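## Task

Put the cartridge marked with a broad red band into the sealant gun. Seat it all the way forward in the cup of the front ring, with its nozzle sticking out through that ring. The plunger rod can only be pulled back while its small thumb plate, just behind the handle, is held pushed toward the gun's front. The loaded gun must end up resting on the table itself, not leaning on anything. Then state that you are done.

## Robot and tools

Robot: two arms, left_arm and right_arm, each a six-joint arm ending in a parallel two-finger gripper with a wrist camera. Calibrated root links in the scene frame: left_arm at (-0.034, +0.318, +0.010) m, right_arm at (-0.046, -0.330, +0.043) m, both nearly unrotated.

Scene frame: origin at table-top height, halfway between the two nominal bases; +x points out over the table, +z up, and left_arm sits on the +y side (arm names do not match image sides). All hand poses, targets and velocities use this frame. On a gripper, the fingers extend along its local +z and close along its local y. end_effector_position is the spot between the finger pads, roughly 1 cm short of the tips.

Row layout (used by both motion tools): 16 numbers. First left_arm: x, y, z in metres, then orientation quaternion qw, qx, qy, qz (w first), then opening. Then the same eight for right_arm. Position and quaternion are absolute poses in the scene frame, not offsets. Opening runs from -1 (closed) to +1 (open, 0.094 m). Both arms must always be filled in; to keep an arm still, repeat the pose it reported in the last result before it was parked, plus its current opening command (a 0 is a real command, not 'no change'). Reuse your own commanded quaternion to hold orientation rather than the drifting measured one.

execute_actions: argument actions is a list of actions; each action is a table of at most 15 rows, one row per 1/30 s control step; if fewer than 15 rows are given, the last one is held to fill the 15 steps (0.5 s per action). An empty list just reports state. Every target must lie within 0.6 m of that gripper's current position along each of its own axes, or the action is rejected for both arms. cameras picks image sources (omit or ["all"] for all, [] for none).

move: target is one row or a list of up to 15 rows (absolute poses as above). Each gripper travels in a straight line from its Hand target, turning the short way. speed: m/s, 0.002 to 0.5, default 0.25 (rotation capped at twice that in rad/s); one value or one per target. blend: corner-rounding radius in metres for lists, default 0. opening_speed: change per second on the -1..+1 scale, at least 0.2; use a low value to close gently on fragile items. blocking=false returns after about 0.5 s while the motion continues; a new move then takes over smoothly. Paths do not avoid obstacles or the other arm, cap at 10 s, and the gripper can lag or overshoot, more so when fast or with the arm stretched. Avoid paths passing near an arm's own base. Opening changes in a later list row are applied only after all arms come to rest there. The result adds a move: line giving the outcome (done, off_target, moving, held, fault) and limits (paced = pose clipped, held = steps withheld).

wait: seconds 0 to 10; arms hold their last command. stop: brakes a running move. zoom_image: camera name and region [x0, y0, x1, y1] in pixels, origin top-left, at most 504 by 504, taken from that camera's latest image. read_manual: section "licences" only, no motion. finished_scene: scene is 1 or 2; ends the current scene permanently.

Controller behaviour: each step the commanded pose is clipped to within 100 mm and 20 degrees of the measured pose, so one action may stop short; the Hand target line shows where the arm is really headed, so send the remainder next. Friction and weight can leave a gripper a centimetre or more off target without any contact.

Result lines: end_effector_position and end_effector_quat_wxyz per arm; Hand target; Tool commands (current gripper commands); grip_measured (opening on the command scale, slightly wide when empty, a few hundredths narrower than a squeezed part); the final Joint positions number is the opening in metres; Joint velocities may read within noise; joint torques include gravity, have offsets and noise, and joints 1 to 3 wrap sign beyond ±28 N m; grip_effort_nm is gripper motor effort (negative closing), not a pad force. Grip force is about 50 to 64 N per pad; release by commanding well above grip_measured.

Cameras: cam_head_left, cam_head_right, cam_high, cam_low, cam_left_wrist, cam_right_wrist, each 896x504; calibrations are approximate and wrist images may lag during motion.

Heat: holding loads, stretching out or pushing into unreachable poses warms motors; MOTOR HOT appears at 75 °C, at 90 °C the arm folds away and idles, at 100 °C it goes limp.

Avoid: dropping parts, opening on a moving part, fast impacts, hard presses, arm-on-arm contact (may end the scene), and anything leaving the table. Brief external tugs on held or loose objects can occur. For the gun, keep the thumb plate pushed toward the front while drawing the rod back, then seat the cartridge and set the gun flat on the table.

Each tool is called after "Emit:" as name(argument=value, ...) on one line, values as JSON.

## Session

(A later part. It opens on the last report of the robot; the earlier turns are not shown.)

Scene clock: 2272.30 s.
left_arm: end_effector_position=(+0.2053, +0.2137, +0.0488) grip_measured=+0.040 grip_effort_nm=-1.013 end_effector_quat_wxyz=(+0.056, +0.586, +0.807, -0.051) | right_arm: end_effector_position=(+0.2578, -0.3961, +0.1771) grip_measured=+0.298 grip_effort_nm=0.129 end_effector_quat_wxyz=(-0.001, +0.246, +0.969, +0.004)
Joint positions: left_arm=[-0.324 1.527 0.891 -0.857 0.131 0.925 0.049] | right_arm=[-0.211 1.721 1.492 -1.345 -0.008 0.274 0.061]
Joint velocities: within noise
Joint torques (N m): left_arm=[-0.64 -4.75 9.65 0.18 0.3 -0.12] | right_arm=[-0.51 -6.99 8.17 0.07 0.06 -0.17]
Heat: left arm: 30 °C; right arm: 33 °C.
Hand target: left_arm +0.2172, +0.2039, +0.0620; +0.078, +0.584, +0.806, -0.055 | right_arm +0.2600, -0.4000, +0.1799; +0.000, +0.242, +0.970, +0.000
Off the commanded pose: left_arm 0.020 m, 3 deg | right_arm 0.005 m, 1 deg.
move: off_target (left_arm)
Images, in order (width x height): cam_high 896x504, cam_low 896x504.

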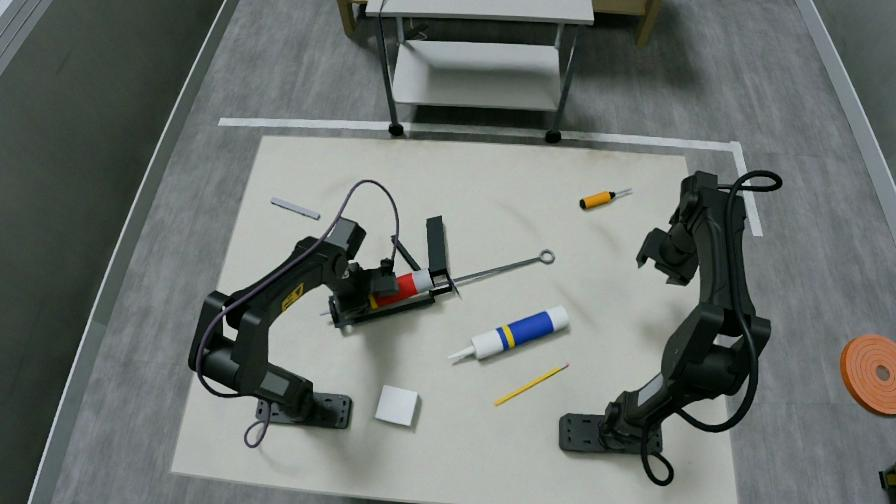

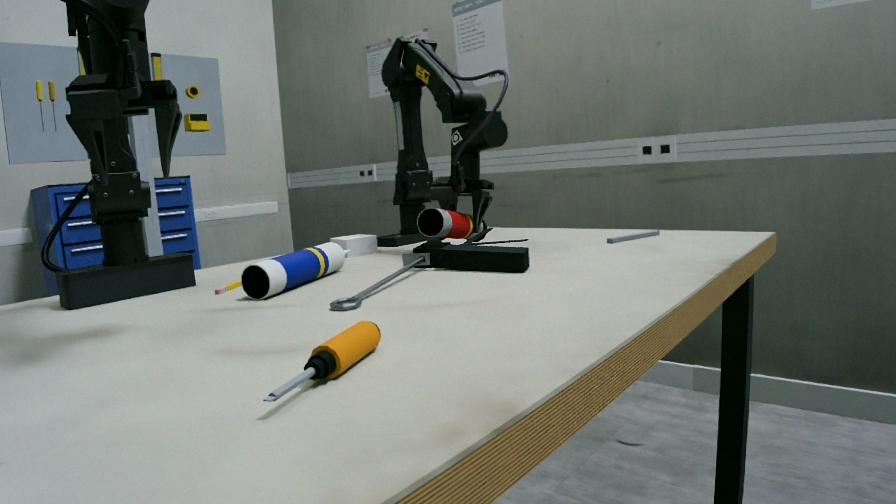

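Emit:
move(target=[0.2180,0.2045,0.0620,0.0777,0.5815,0.8079,-0.0560,0.16,0.26,-0.40,0.18,0,0.2419,0.9703,0,0.3], speed=0.05, opening_speed=0.2, cameras=["cam_high","cam_low","cam_left_wrist"])

Emit:
zoom_image(camera="cam_low", region=[400, 170, 520, 270])

Emit:
zoom_image(camera="cam_high", region=[310, 240, 410, 340])

Scene clock: 2294.77 s.
left_arm: end_effector_position=(+0.2124, +0.2136, +0.0543) grip_measured=+0.158 grip_effort_nm=0.100 end_effector_quat_wxyz=(+0.066, +0.581, +0.810, -0.049) | right_arm: end_effector_position=(+0.2578, -0.3961, +0.1771) grip_measured=+0.298 grip_effort_nm=0.129 end_effector_quat_wxyz=(-0.001, +0.246, +0.969, +0.004)
Joint positions: left_arm=[-0.315 1.527 0.913 -0.86 0.132 0.921 0.054] | right_arm=[-0.211 1.721 1.492 -1.345 -0.008 0.274 0.061]
Joint velocities: within noise
Joint torques (N m): left_arm=[-0.35 -4.63 7.99 0.28 0.3 -0.11] | right_arm=[-0.51 -6.98 8.17 0.08 0.06 -0.17]
Heat: left arm: 32 °C; right arm: 33 °C.
Hand target: left_arm +0.2185, +0.2069, +0.0616; +0.077, +0.578, +0.811, -0.056 | right_arm +0.2600, -0.4000, +0.1799; +0.000, +0.242, +0.970, +0.000
Off the commanded pose: left_arm 0.013 m, 2 deg | right_arm 0.005 m, 1 deg.
move: off_target (left_arm)
camera_calibration:
cam_left_wrist: T_world_to_cam=[[-0.943905, -0.330203, -0.00298931, 0.269943], [-0.31394, 0.894537, 0.318192, -0.106611], [-0.102394, 0.301282, -0.948021, 0.0974029], [0, 0, 0, 1]] pos_world=[0.231304, 0.155157, 0.12707]
Images, in order (width x height): cam_high 896x504, cam_low 896x504, cam_left_wrist 896x504.

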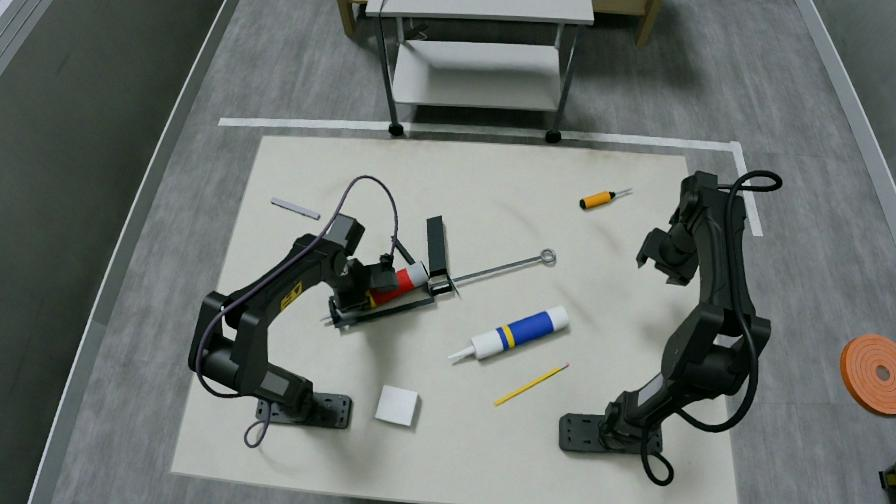

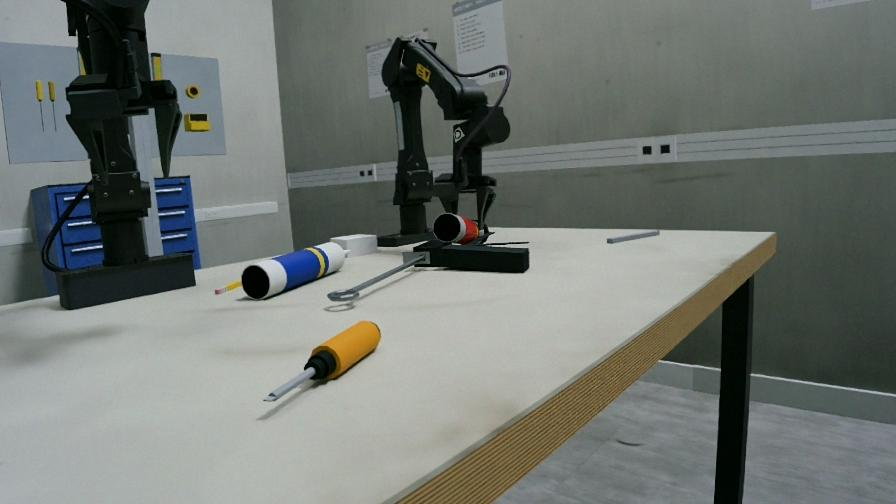

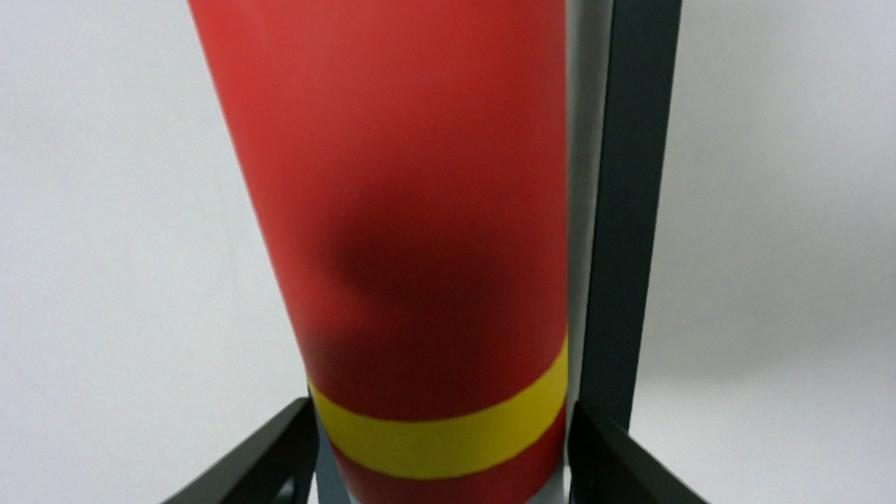

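Scaled by 4.200 from the camera's 896x504 image, which has a finer 1280x720 frame.

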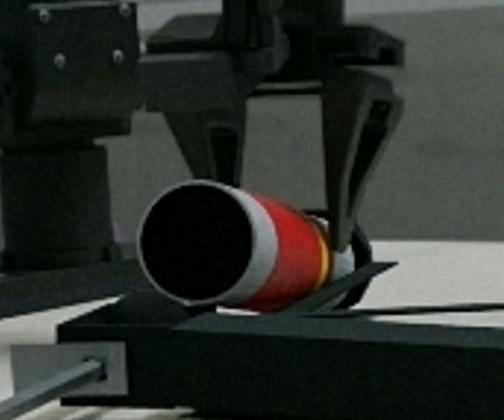

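Scaled by 5.040 from the camera's 896x504 image, which has a finer 1280x720 frame.

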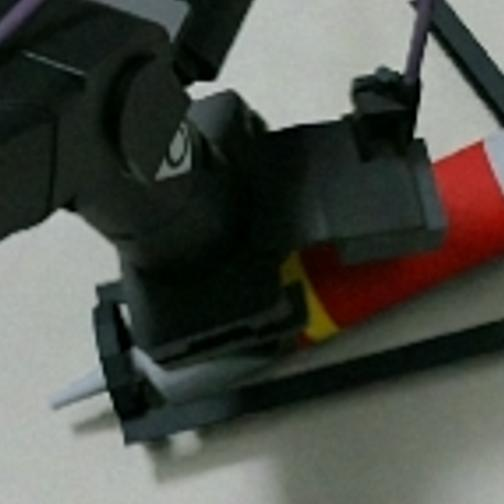

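Emit:
move(target=[0.2180,0.2045,0.0555,0.0777,0.5815,0.8079,-0.0560,0.16,0.26,-0.40,0.18,0,0.2419,0.9703,0,0.3], speed=0.05, cameras=["cam_head_right","cam_low","cam_left_wrist"])

Emit:
zoom_image(camera="cam_low", region=[300, 170, 540, 330])

Scene clock: 2322.67 s.
left_arm: end_effector_position=(+0.2116, +0.2117, +0.0543) grip_measured=+0.158 grip_effort_nm=0.110 end_effector_quat_wxyz=(+0.065, +0.584, +0.808, -0.049) | right_arm: end_effector_position=(+0.2578, -0.3961, +0.1771) grip_measured=+0.298 grip_effort_nm=0.129 end_effector_quat_wxyz=(-0.001, +0.246, +0.969, +0.004)
Joint positions: left_arm=[-0.323 1.527 0.913 -0.86 0.132 0.921 0.054] | right_arm=[-0.211 1.721 1.492 -1.345 -0.008 0.274 0.061]
Joint velocities: within noise
Joint torques (N m): left_arm=[-0.8 -4.11 6.65 0.51 0.3 -0.06] | right_arm=[-0.53 -6.99 8.16 0.07 0.07 -0.18]
Heat: left arm: 31 °C; right arm: 32 °C.
Hand target: left_arm +0.2175, +0.2040, +0.0556; +0.078, +0.583, +0.807, -0.056 | right_arm +0.2600, -0.4000, +0.1799; +0.000, +0.242, +0.970, +0.000
Off the commanded pose: left_arm 0.010 m, 2 deg | right_arm 0.005 m, 1 deg.
move: done
camera_calibration:
cam_left_wrist: T_world_to_cam=[[-0.94641, -0.322953, -0.00298931, 0.267551], [-0.30707, 0.896918, 0.318192, -0.107134], [-0.10008, 0.302058, -0.948021, 0.097235], [0, 0, 0, 1]] pos_world=[0.230046, 0.153126, 0.12707]
Images, in order (width x height): cam_head_right 896x504, cam_low 896x504, cam_left_wrist 896x504.

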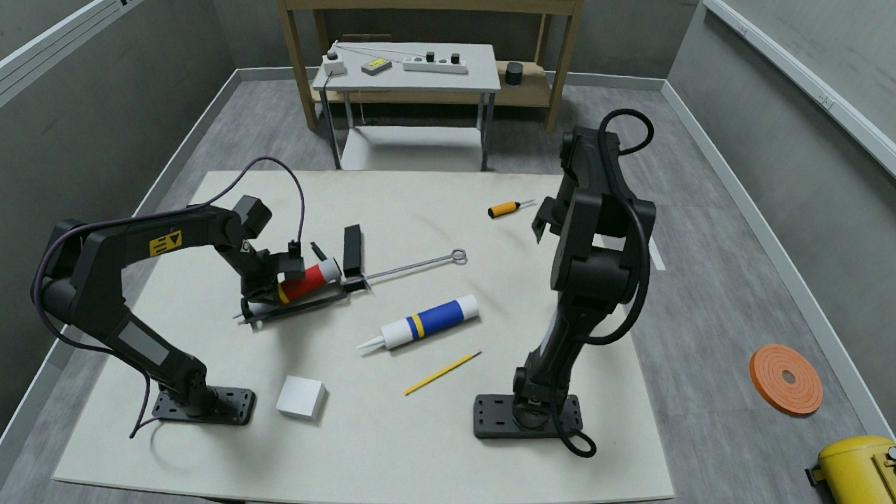

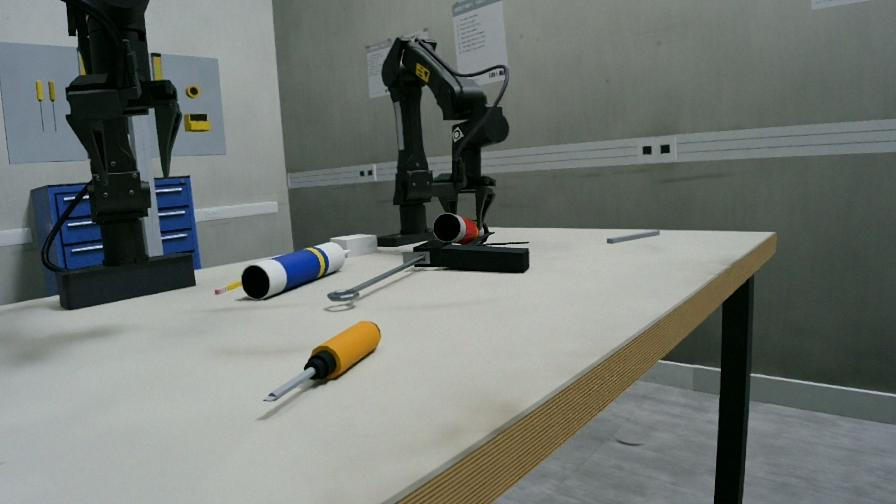

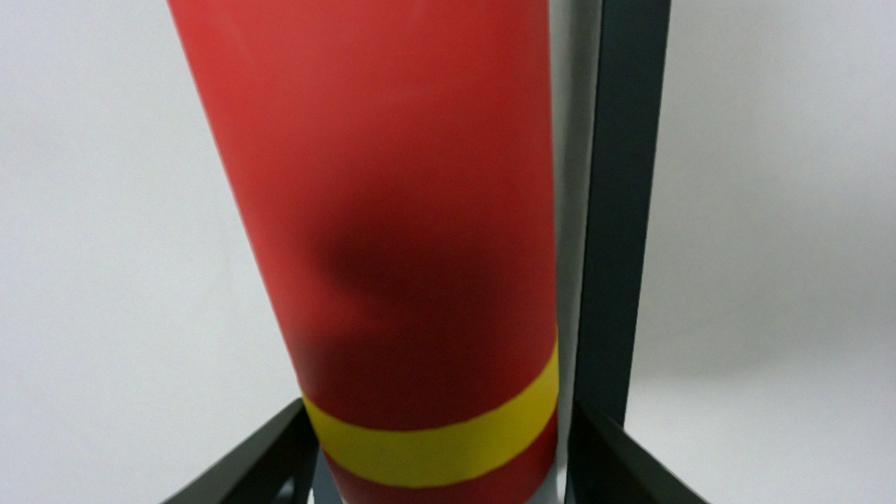

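Scaled by 2.100 from the camera's 896x504 image, which has a finer 1280x720 frame.

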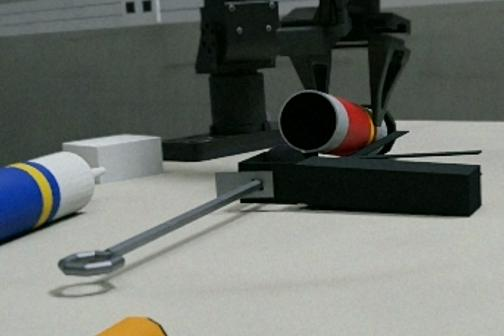

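Emit:
move(target=[0.2180,0.2045,0.0555,0.0777,0.5815,0.8079,-0.0560,-0.12,0.26,-0.40,0.18,0,0.2419,0.9703,0,0.3], speed=0.05, opening_speed=0.2, cameras=["cam_low","cam_left_wrist"])

Emit:
zoom_image(camera="cam_low", region=[300, 170, 540, 330])

Scene clock: 2333.87 s.
left_arm: end_effector_position=(+0.2125, +0.2127, +0.0543) grip_measured=-0.007 grip_effort_nm=-1.028 end_effector_quat_wxyz=(+0.066, +0.581, +0.810, -0.049) | right_arm: end_effector_position=(+0.2578, -0.3961, +0.1771) grip_measured=+0.298 grip_effort_nm=0.129 end_effector_quat_wxyz=(-0.001, +0.246, +0.969, +0.004)
Joint positions: left_arm=[-0.318 1.527 0.913 -0.858 0.132 0.918 0.047] | right_arm=[-0.211 1.721 1.492 -1.345 -0.008 0.274 0.061]
Joint velocities: within noise
Joint torques (N m): left_arm=[-0.38 -4.11 6.69 0.5 0.27 -0.08] | right_arm=[-0.51 -6.99 8.17 0.08 0.06 -0.17]
Heat: left arm: 31 °C; right arm: 32 °C.
Hand target: left_arm +0.2187, +0.2058, +0.0556; +0.078, +0.580, +0.809, -0.056 | right_arm +0.2600, -0.4000, +0.1799; +0.000, +0.242, +0.970, +0.000
Off the commanded pose: left_arm 0.010 m, 2 deg | right_arm 0.005 m, 1 deg.
move: done
camera_calibration:
cam_left_wrist: T_world_to_cam=[[-0.943916, -0.330166, -0.00370536, 0.269721], [-0.314214, 0.894751, 0.317317, -0.105769], [-0.101452, 0.300685, -0.948312, 0.0976473], [0, 0, 0, 1]] pos_world=[0.231266, 0.154328, 0.127162]
Images, in order (width x height): cam_low 896x504, cam_left_wrist 896x504.

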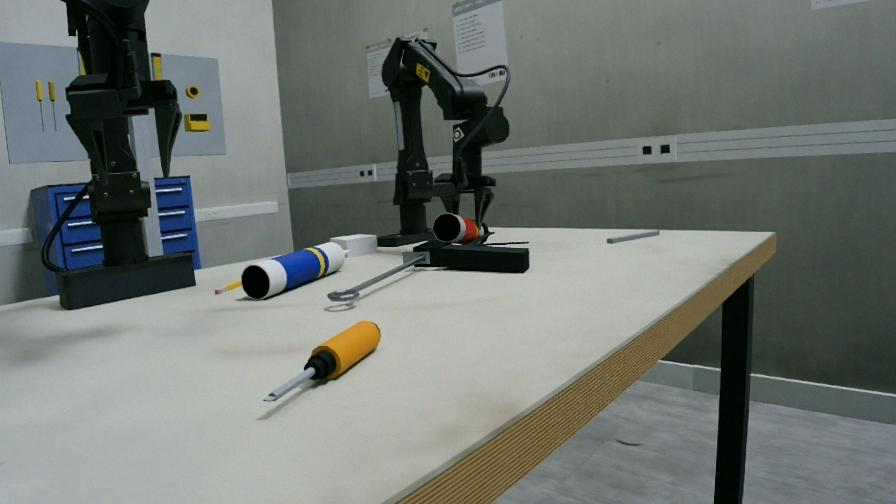

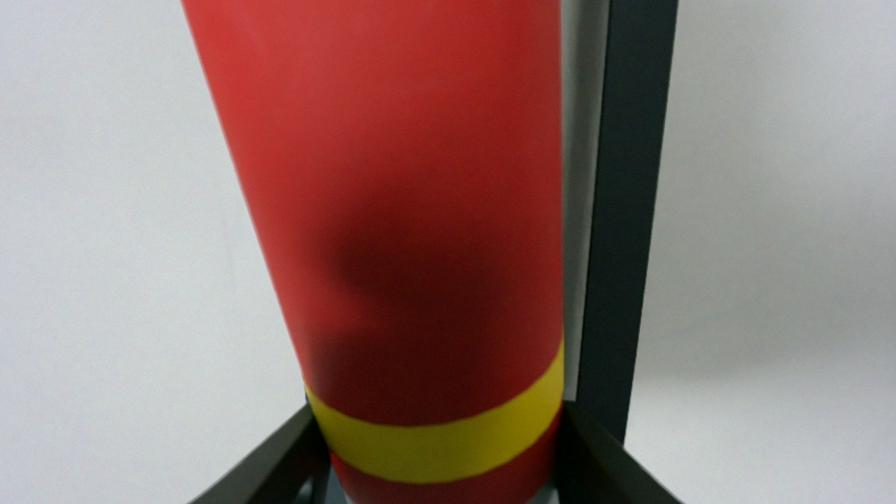

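Scaled by 2.100 from the camera's 896x504 image, which has a finer 1280x720 frame.

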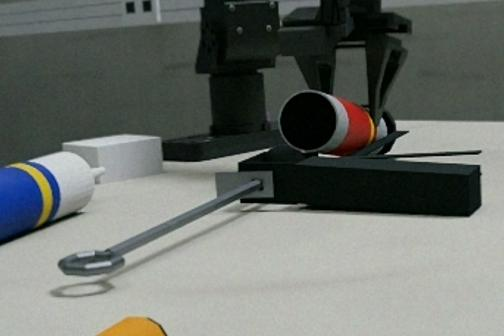

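Emit:
move(target=[[0.2180,0.2045,0.0555,0.0777,0.5815,0.8079,-0.0560,0.18,0.26,-0.40,0.18,0,0.2419,0.9703,0,0.3],[0.2180,0.2045,0.0460,0.0777,0.5815,0.8079,-0.0560,0.18,0.26,-0.40,0.18,0,0.2419,0.9703,0,0.3]], speed=0.05, opening_speed=0.3, cameras=["cam_low","cam_left_wrist"])

Emit:
zoom_image(camera="cam_low", region=[300, 170, 540, 330])

Scene clock: 2360.83 s.
left_arm: end_effector_position=(+0.2149, +0.2097, +0.0503) grip_measured=+0.178 grip_effort_nm=0.105 end_effector_quat_wxyz=(+0.069, +0.584, +0.807, -0.048) | right_arm: end_effector_position=(+0.2578, -0.3961, +0.1771) grip_measured=+0.298 grip_effort_nm=0.134 end_effector_quat_wxyz=(-0.001, +0.246, +0.969, +0.004)
Joint positions: left_arm=[-0.326 1.541 0.908 -0.834 0.132 0.918 0.055] | right_arm=[-0.211 1.721 1.492 -1.345 -0.008 0.274 0.061]
Joint velocities: within noise
Joint torques (N m): left_arm=[-0.77 -4.11 5.04 0.63 0.25 -0.06] | right_arm=[-0.51 -6.99 8.16 0.07 0.07 -0.17]
Heat: left arm: 30 °C; right arm: 32 °C.
Hand target: left_arm +0.2170, +0.2028, +0.0466; +0.078, +0.585, +0.806, -0.056 | right_arm +0.2600, -0.4000, +0.1799; +0.000, +0.242, +0.970, +0.000
Off the commanded pose: left_arm 0.007 m, 1 deg | right_arm 0.005 m, 1 deg.
move: done
camera_calibration:
cam_left_wrist: T_world_to_cam=[[-0.946385, -0.322929, -0.00856554, 0.270258], [-0.309176, 0.897758, 0.313754, -0.102595], [-0.0936303, 0.29958, -0.949466, 0.0935864], [0, 0, 0, 1]] pos_world=[0.23281, 0.151342, 0.123361]
Images, in order (width x height): cam_low 896x504, cam_left_wrist 896x504.

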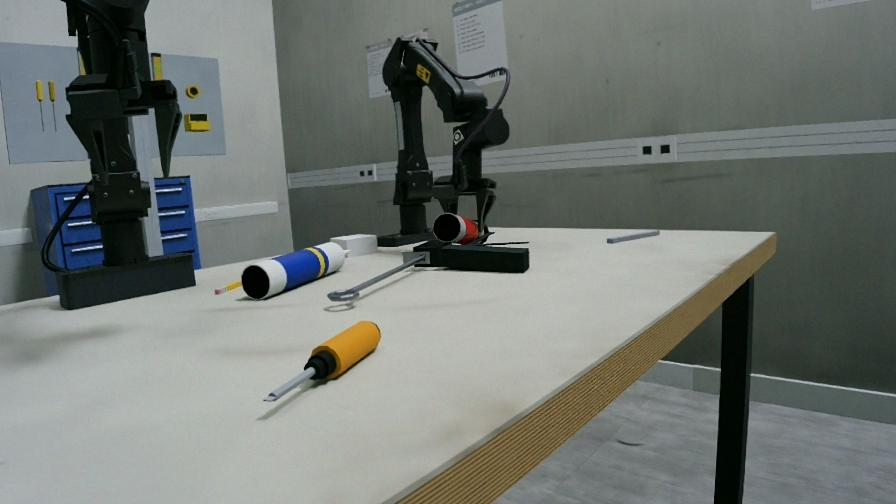

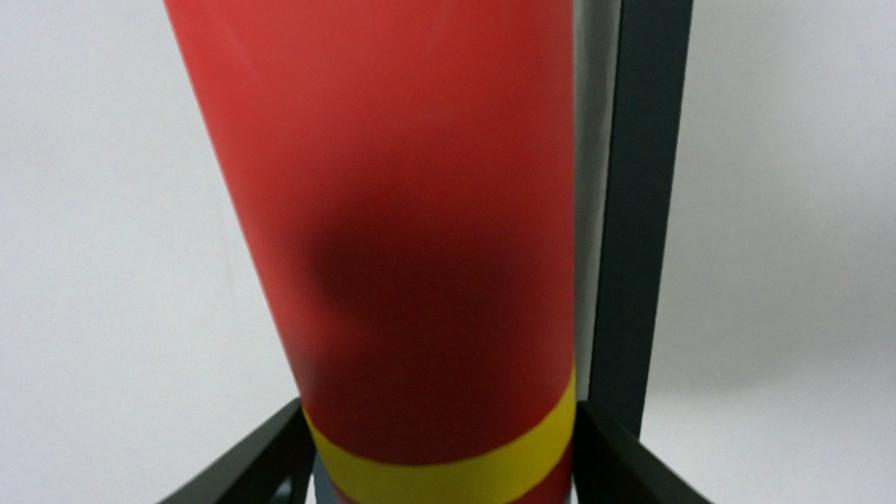

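Scaled by 2.100 from the camera's 896x504 image, which has a finer 1280x720 frame.

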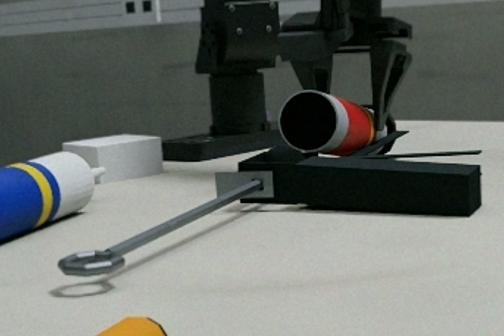

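Emit:
move(target=[0.2180,0.2045,0.0460,0.0777,0.5815,0.8079,-0.0560,-0.12,0.26,-0.40,0.18,0,0.2419,0.9703,0,0.3], speed=0.05, opening_speed=0.3, cameras=["cam_left_wrist"])

Scene clock: 2380.00 s.
left_arm: end_effector_position=(+0.2144, +0.2086, +0.0503) grip_measured=+0.038 grip_effort_nm=-1.018 end_effector_quat_wxyz=(+0.069, +0.585, +0.807, -0.048) | right_arm: end_effector_position=(+0.2578, -0.3961, +0.1771) grip_measured=+0.298 grip_effort_nm=0.129 end_effector_quat_wxyz=(-0.001, +0.246, +0.969, +0.004)
Joint positions: left_arm=[-0.33 1.541 0.908 -0.834 0.132 0.915 0.049] | right_arm=[-0.211 1.721 1.492 -1.345 -0.008 0.274 0.061]
Joint velocities: within noise
Joint torques (N m): left_arm=[0.06 -4.04 5.07 0.62 0.26 -0.07] | right_arm=[-0.51 -6.99 8.16 0.07 0.06 -0.17]
Heat: left arm: 29 °C; right arm: 32 °C.
Hand target: left_arm +0.2173, +0.2037, +0.0462; +0.077, +0.583, +0.807, -0.056 | right_arm +0.2600, -0.4000, +0.1799; +0.000, +0.242, +0.970, +0.000
Off the commanded pose: left_arm 0.007 m, 1 deg | right_arm 0.005 m, 1 deg.
move: done
camera_calibration:
cam_left_wrist: T_world_to_cam=[[-0.946897, -0.321437, -0.00805238, 0.269186], [-0.307607, 0.898297, 0.313753, -0.102171], [-0.0936183, 0.299569, -0.949471, 0.0938825], [0, 0, 0, 1]] pos_world=[0.232252, 0.150182, 0.123363]
Images, in order (width x height): cam_left_wrist 896x504.

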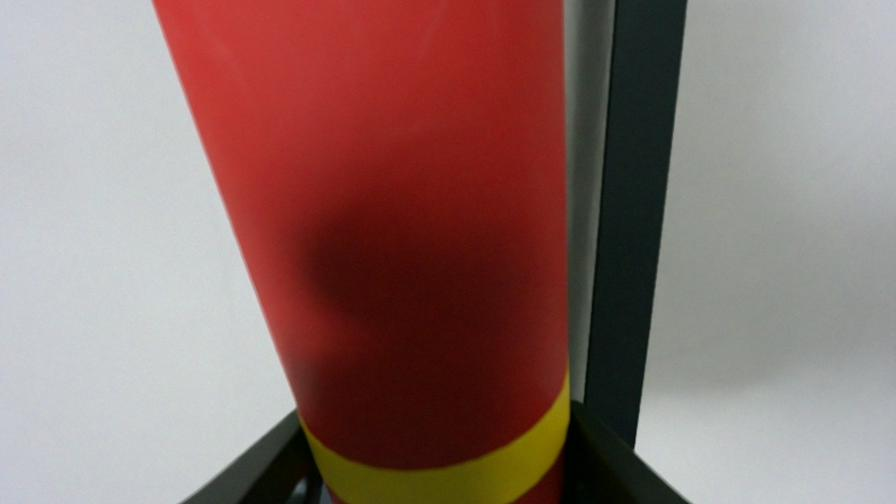

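Emit:
move(target=[0.2194,0.1936,0.0750,0.1220,0.6182,0.7703,-0.0979,-0.12,0.26,-0.40,0.18,0,0.2419,0.9703,0,0.3], speed=0.05, cameras=["cam_low","cam_left_wrist","cam_high"])

Emit:
zoom_image(camera="cam_low", region=[400, 170, 520, 270])

Emit:
zoom_image(camera="cam_high", region=[310, 240, 410, 340])

Scene clock: 2423.63 s.
left_arm: end_effector_position=(+0.2154, +0.2090, +0.0524) grip_measured=+0.037 grip_effort_nm=-1.023 end_effector_quat_wxyz=(+0.085, +0.606, +0.787, -0.077) | right_arm: end_effector_position=(+0.2578, -0.3961, +0.1771) grip_measured=+0.298 grip_effort_nm=0.129 end_effector_quat_wxyz=(-0.001, +0.246, +0.969, +0.004)
Joint positions: left_arm=[-0.28 1.541 0.908 -0.835 0.206 1.02 0.049] | right_arm=[-0.211 1.721 1.492 -1.345 -0.008 0.274 0.061]
Joint velocities: within noise
Joint torques (N m): left_arm=[0.31 -8.25 8.31 0.15 0.73 0.28] | right_arm=[-0.51 -6.99 8.17 0.08 0.06 -0.17]
Heat: left arm: 29 °C; right arm: 32 °C.
Hand target: left_arm +0.2209, +0.1969, +0.0742; +0.123, +0.615, +0.773, -0.096 | right_arm +0.2600, -0.4000, +0.1799; +0.000, +0.242, +0.970, +0.000
Off the commanded pose: left_arm 0.028 m, 5 deg | right_arm 0.005 m, 1 deg.
move: off_target (left_arm)
camera_calibration:
cam_left_wrist: T_world_to_cam=[[-0.964265, -0.264552, 0.0143243, 0.261026], [-0.252249, 0.933267, 0.2557, -0.119128], [-0.0810146, 0.242949, -0.96665, 0.105911], [0, 0, 0, 1]] pos_world=[0.230228, 0.154502, 0.129101]
Images, in order (width x height): cam_high 896x504, cam_low 896x504, cam_left_wrist 896x504.

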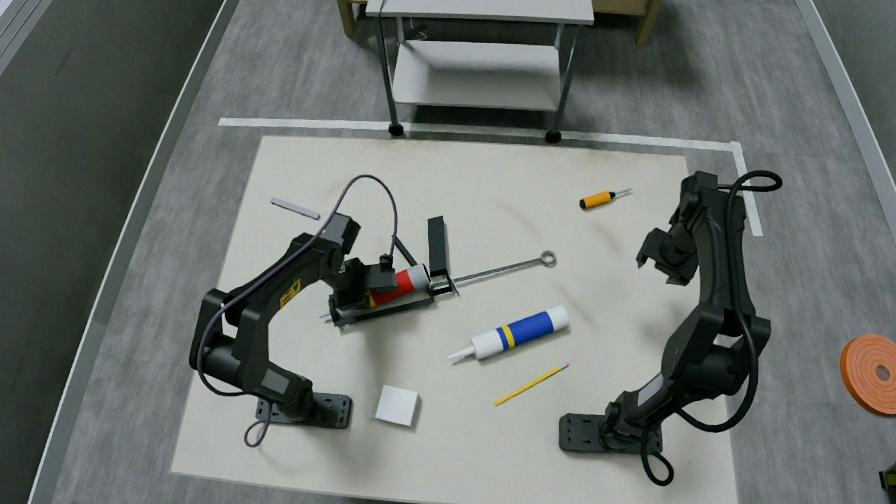

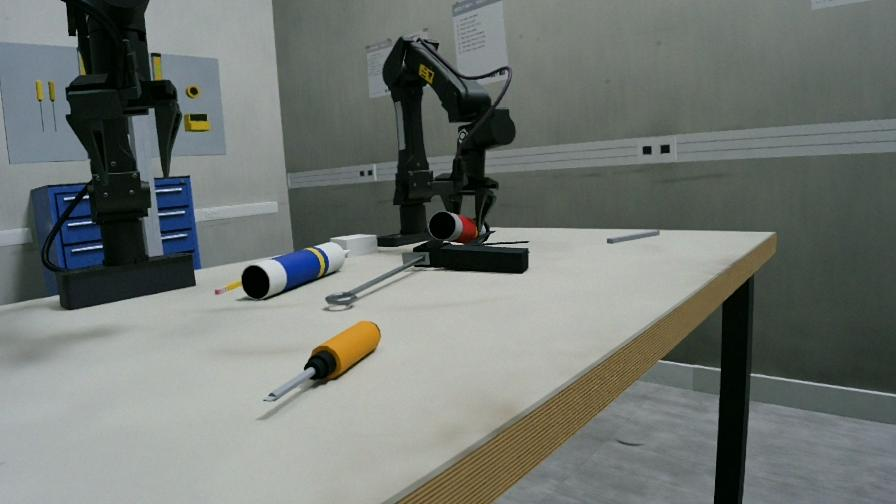

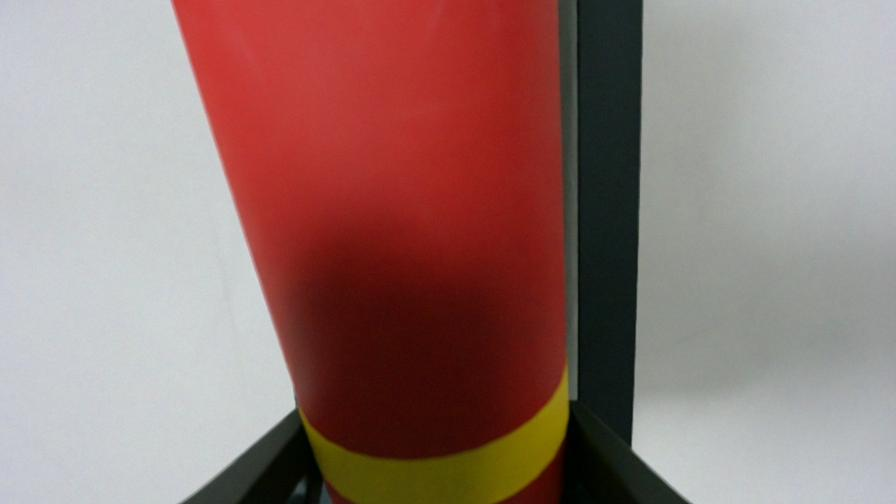

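Scaled by 4.200 from the camera's 896x504 image, which has a finer 1280x720 frame.

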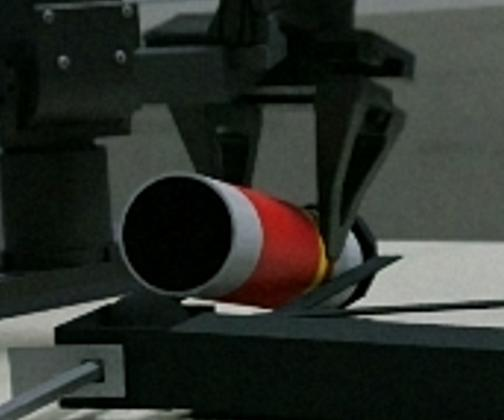

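Scaled by 5.040 from the camera's 896x504 image, which has a finer 1280x720 frame.

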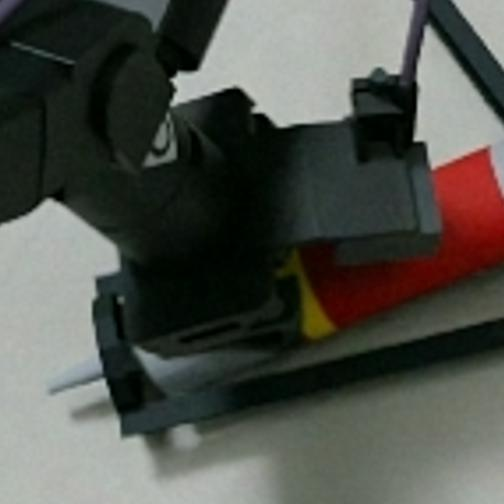

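Emit:
move(target=[0.2130,0.1936,0.0830,0.1220,0.6182,0.7703,-0.0979,-0.12,0.26,-0.40,0.18,0,0.2419,0.9703,0,0.3], speed=0.05, cameras=["cam_low","cam_left_wrist","cam_high"])

Emit:
zoom_image(camera="cam_low", region=[400, 170, 520, 270])

Emit:
zoom_image(camera="cam_high", region=[310, 240, 410, 340])

Scene clock: 2434.97 s.
left_arm: end_effector_position=(+0.2100, +0.2086, +0.0583) grip_measured=+0.037 grip_effort_nm=-1.013 end_effector_quat_wxyz=(+0.084, +0.611, +0.783, -0.078) | right_arm: end_effector_position=(+0.2578, -0.3961, +0.1771) grip_measured=+0.298 grip_effort_nm=0.129 end_effector_quat_wxyz=(-0.001, +0.246, +0.969, +0.004)
Joint positions: left_arm=[-0.286 1.515 0.908 -0.863 0.207 1.026 0.049] | right_arm=[-0.211 1.721 1.492 -1.345 -0.008 0.274 0.061]
Joint velocities: within noise
Joint torques (N m): left_arm=[-0.76 -8.62 8.61 0.07 0.72 0.15] | right_arm=[-0.51 -6.99 8.16 0.07 0.06 -0.18]
Heat: left arm: 30 °C; right arm: 32 °C.
Hand target: left_arm +0.2128, +0.1939, +0.0818; +0.122, +0.620, +0.769, -0.098 | right_arm +0.2600, -0.4000, +0.1799; +0.000, +0.242, +0.970, +0.000
Off the commanded pose: left_arm 0.029 m, 5 deg | right_arm 0.005 m, 1 deg.
move: off_target (left_arm)
camera_calibration:
cam_left_wrist: T_world_to_cam=[[-0.96743, -0.252693, 0.0150354, 0.253801], [-0.240649, 0.936495, 0.255079, -0.124658], [-0.0785373, 0.243153, -0.966803, 0.110662], [0, 0, 0, 1]] pos_world=[0.224227, 0.153968, 0.134971]
Images, in order (width x height): cam_high 896x504, cam_low 896x504, cam_left_wrist 896x504.

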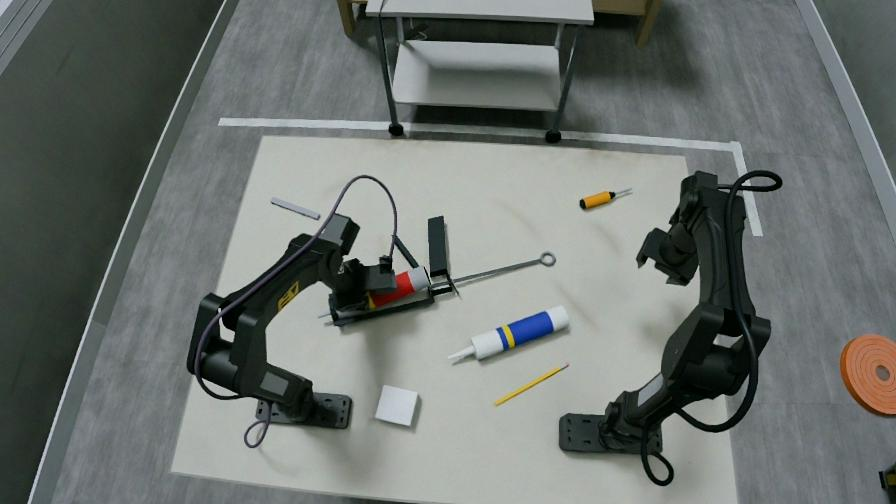

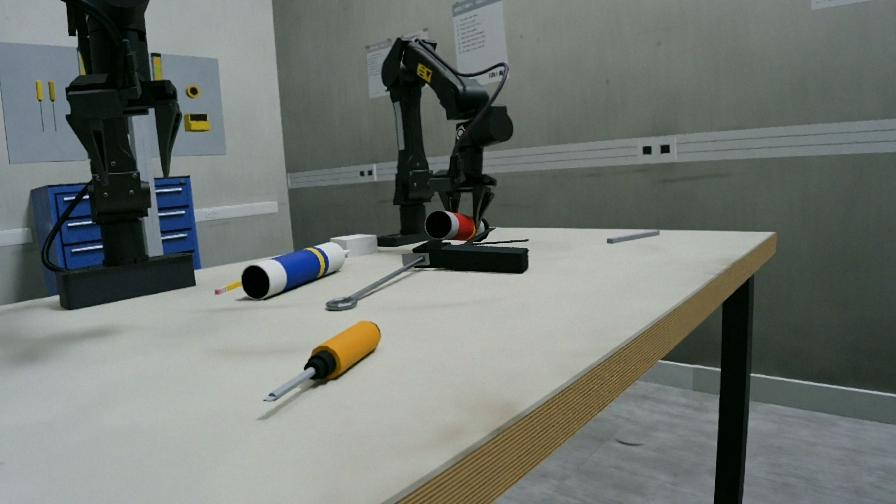

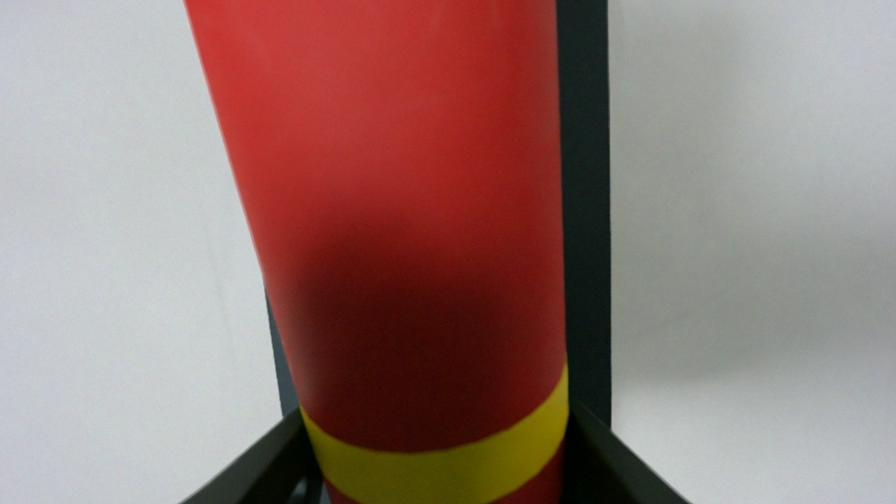

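Scaled by 4.200 from the camera's 896x504 image, which has a finer 1280x720 frame.

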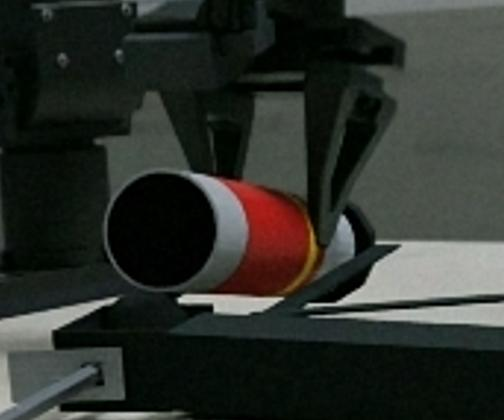

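Scaled by 5.040 from the camera's 896x504 image, which has a finer 1280x720 frame.

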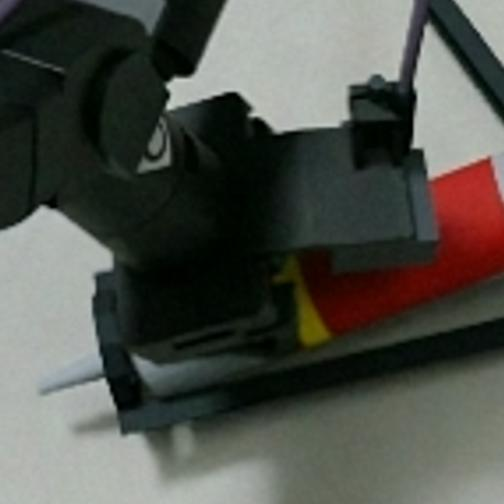

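Emit:
move(target=[0.2150,0.1900,0.0820,0.1555,0.6133,0.7642,-0.1248,-0.12,0.26,-0.40,0.18,0,0.2419,0.9703,0,0.3], speed=0.05, cameras=["cam_low","cam_left_wrist","cam_high"])

Emit:
zoom_image(camera="cam_low", region=[400, 170, 520, 270])

Emit:
zoom_image(camera="cam_high", region=[310, 240, 410, 340])

Scene clock: 2472.63 s.
left_arm: end_effector_position=(+0.2089, +0.2057, +0.0622) grip_measured=+0.035 grip_effort_nm=-1.018 end_effector_quat_wxyz=(+0.101, +0.614, +0.777, -0.102) | right_arm: end_effector_position=(+0.2578, -0.3961, +0.1771) grip_measured=+0.298 grip_effort_nm=0.129 end_effector_quat_wxyz=(-0.001, +0.246, +0.969, +0.004)
Joint positions: left_arm=[-0.258 1.503 0.902 -0.863 0.267 1.063 0.049] | right_arm=[-0.211 1.721 1.492 -1.345 -0.008 0.274 0.061]
Joint velocities: within noise
Joint torques (N m): left_arm=[0.53 -8.75 6.02 0.53 0.95 0.12] | right_arm=[-0.51 -6.99 8.17 0.08 0.06 -0.17]
Heat: left arm: 32 °C; right arm: 32 °C.
Hand target: left_arm +0.2148, +0.1910, +0.0816; +0.154, +0.617, +0.762, -0.124 | right_arm +0.2600, -0.4000, +0.1799; +0.000, +0.242, +0.970, +0.000
Off the commanded pose: left_arm 0.026 m, 7 deg | right_arm 0.005 m, 1 deg.
move: off_target (left_arm)
camera_calibration:
cam_left_wrist: T_world_to_cam=[[-0.970894, -0.237623, 0.0300153, 0.248607], [-0.22703, 0.952971, 0.200757, -0.126111], [-0.0763081, 0.188099, -0.979181, 0.126661], [0, 0, 0, 1]] pos_world=[0.222405, 0.155431, 0.14188]
Images, in order (width x height): cam_high 896x504, cam_low 896x504, cam_left_wrist 896x504.

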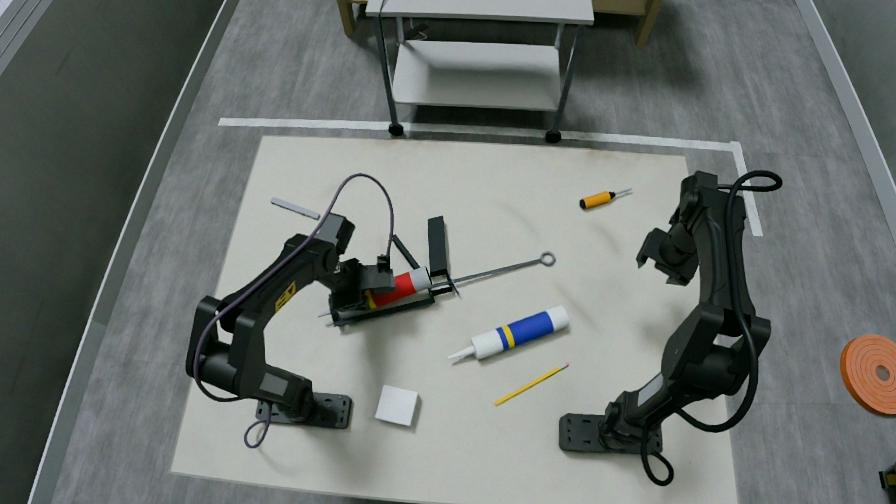

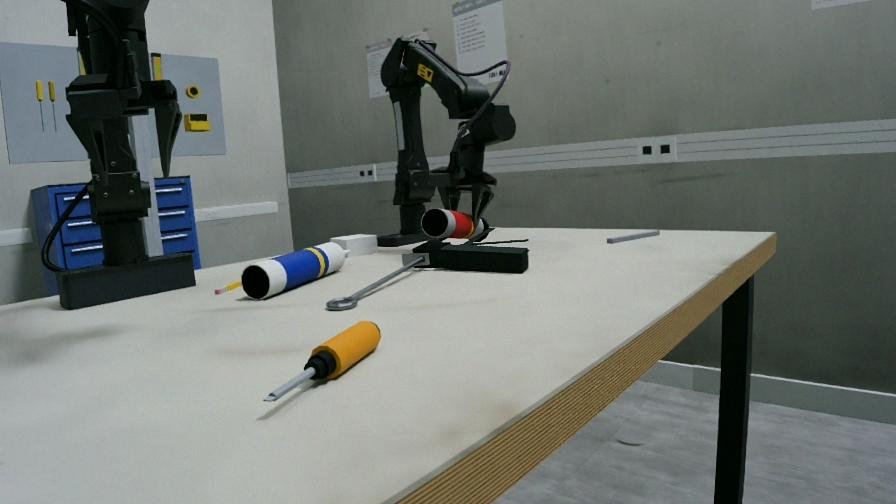

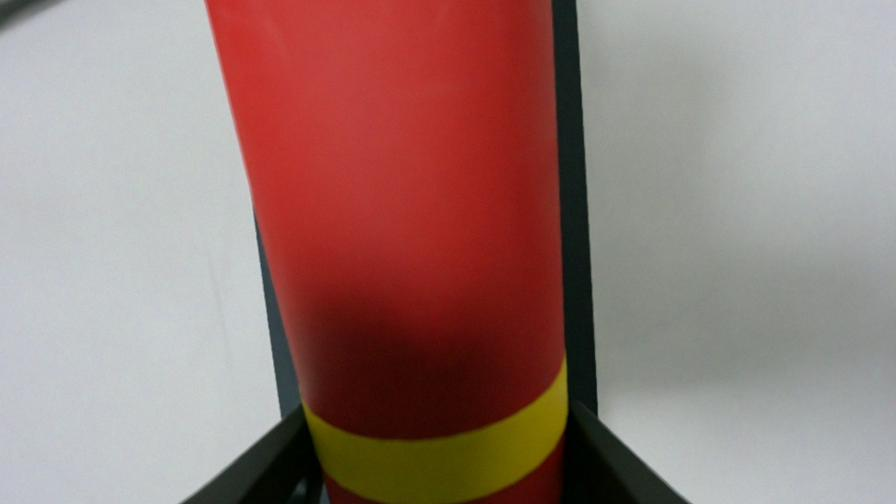

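Scaled by 4.200 from the camera's 896x504 image, which has a finer 1280x720 frame.

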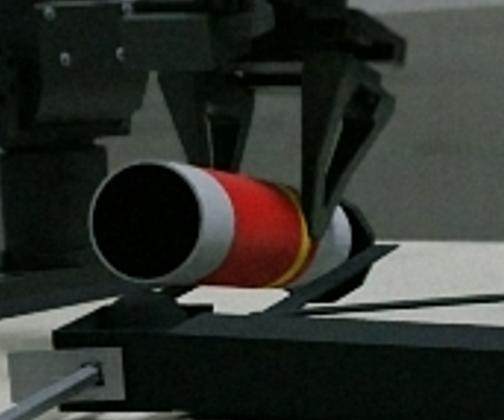

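Scaled by 5.040 from the camera's 896x504 image, which has a finer 1280x720 frame.

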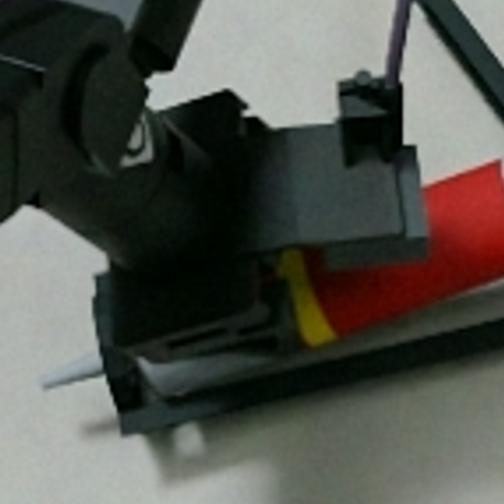

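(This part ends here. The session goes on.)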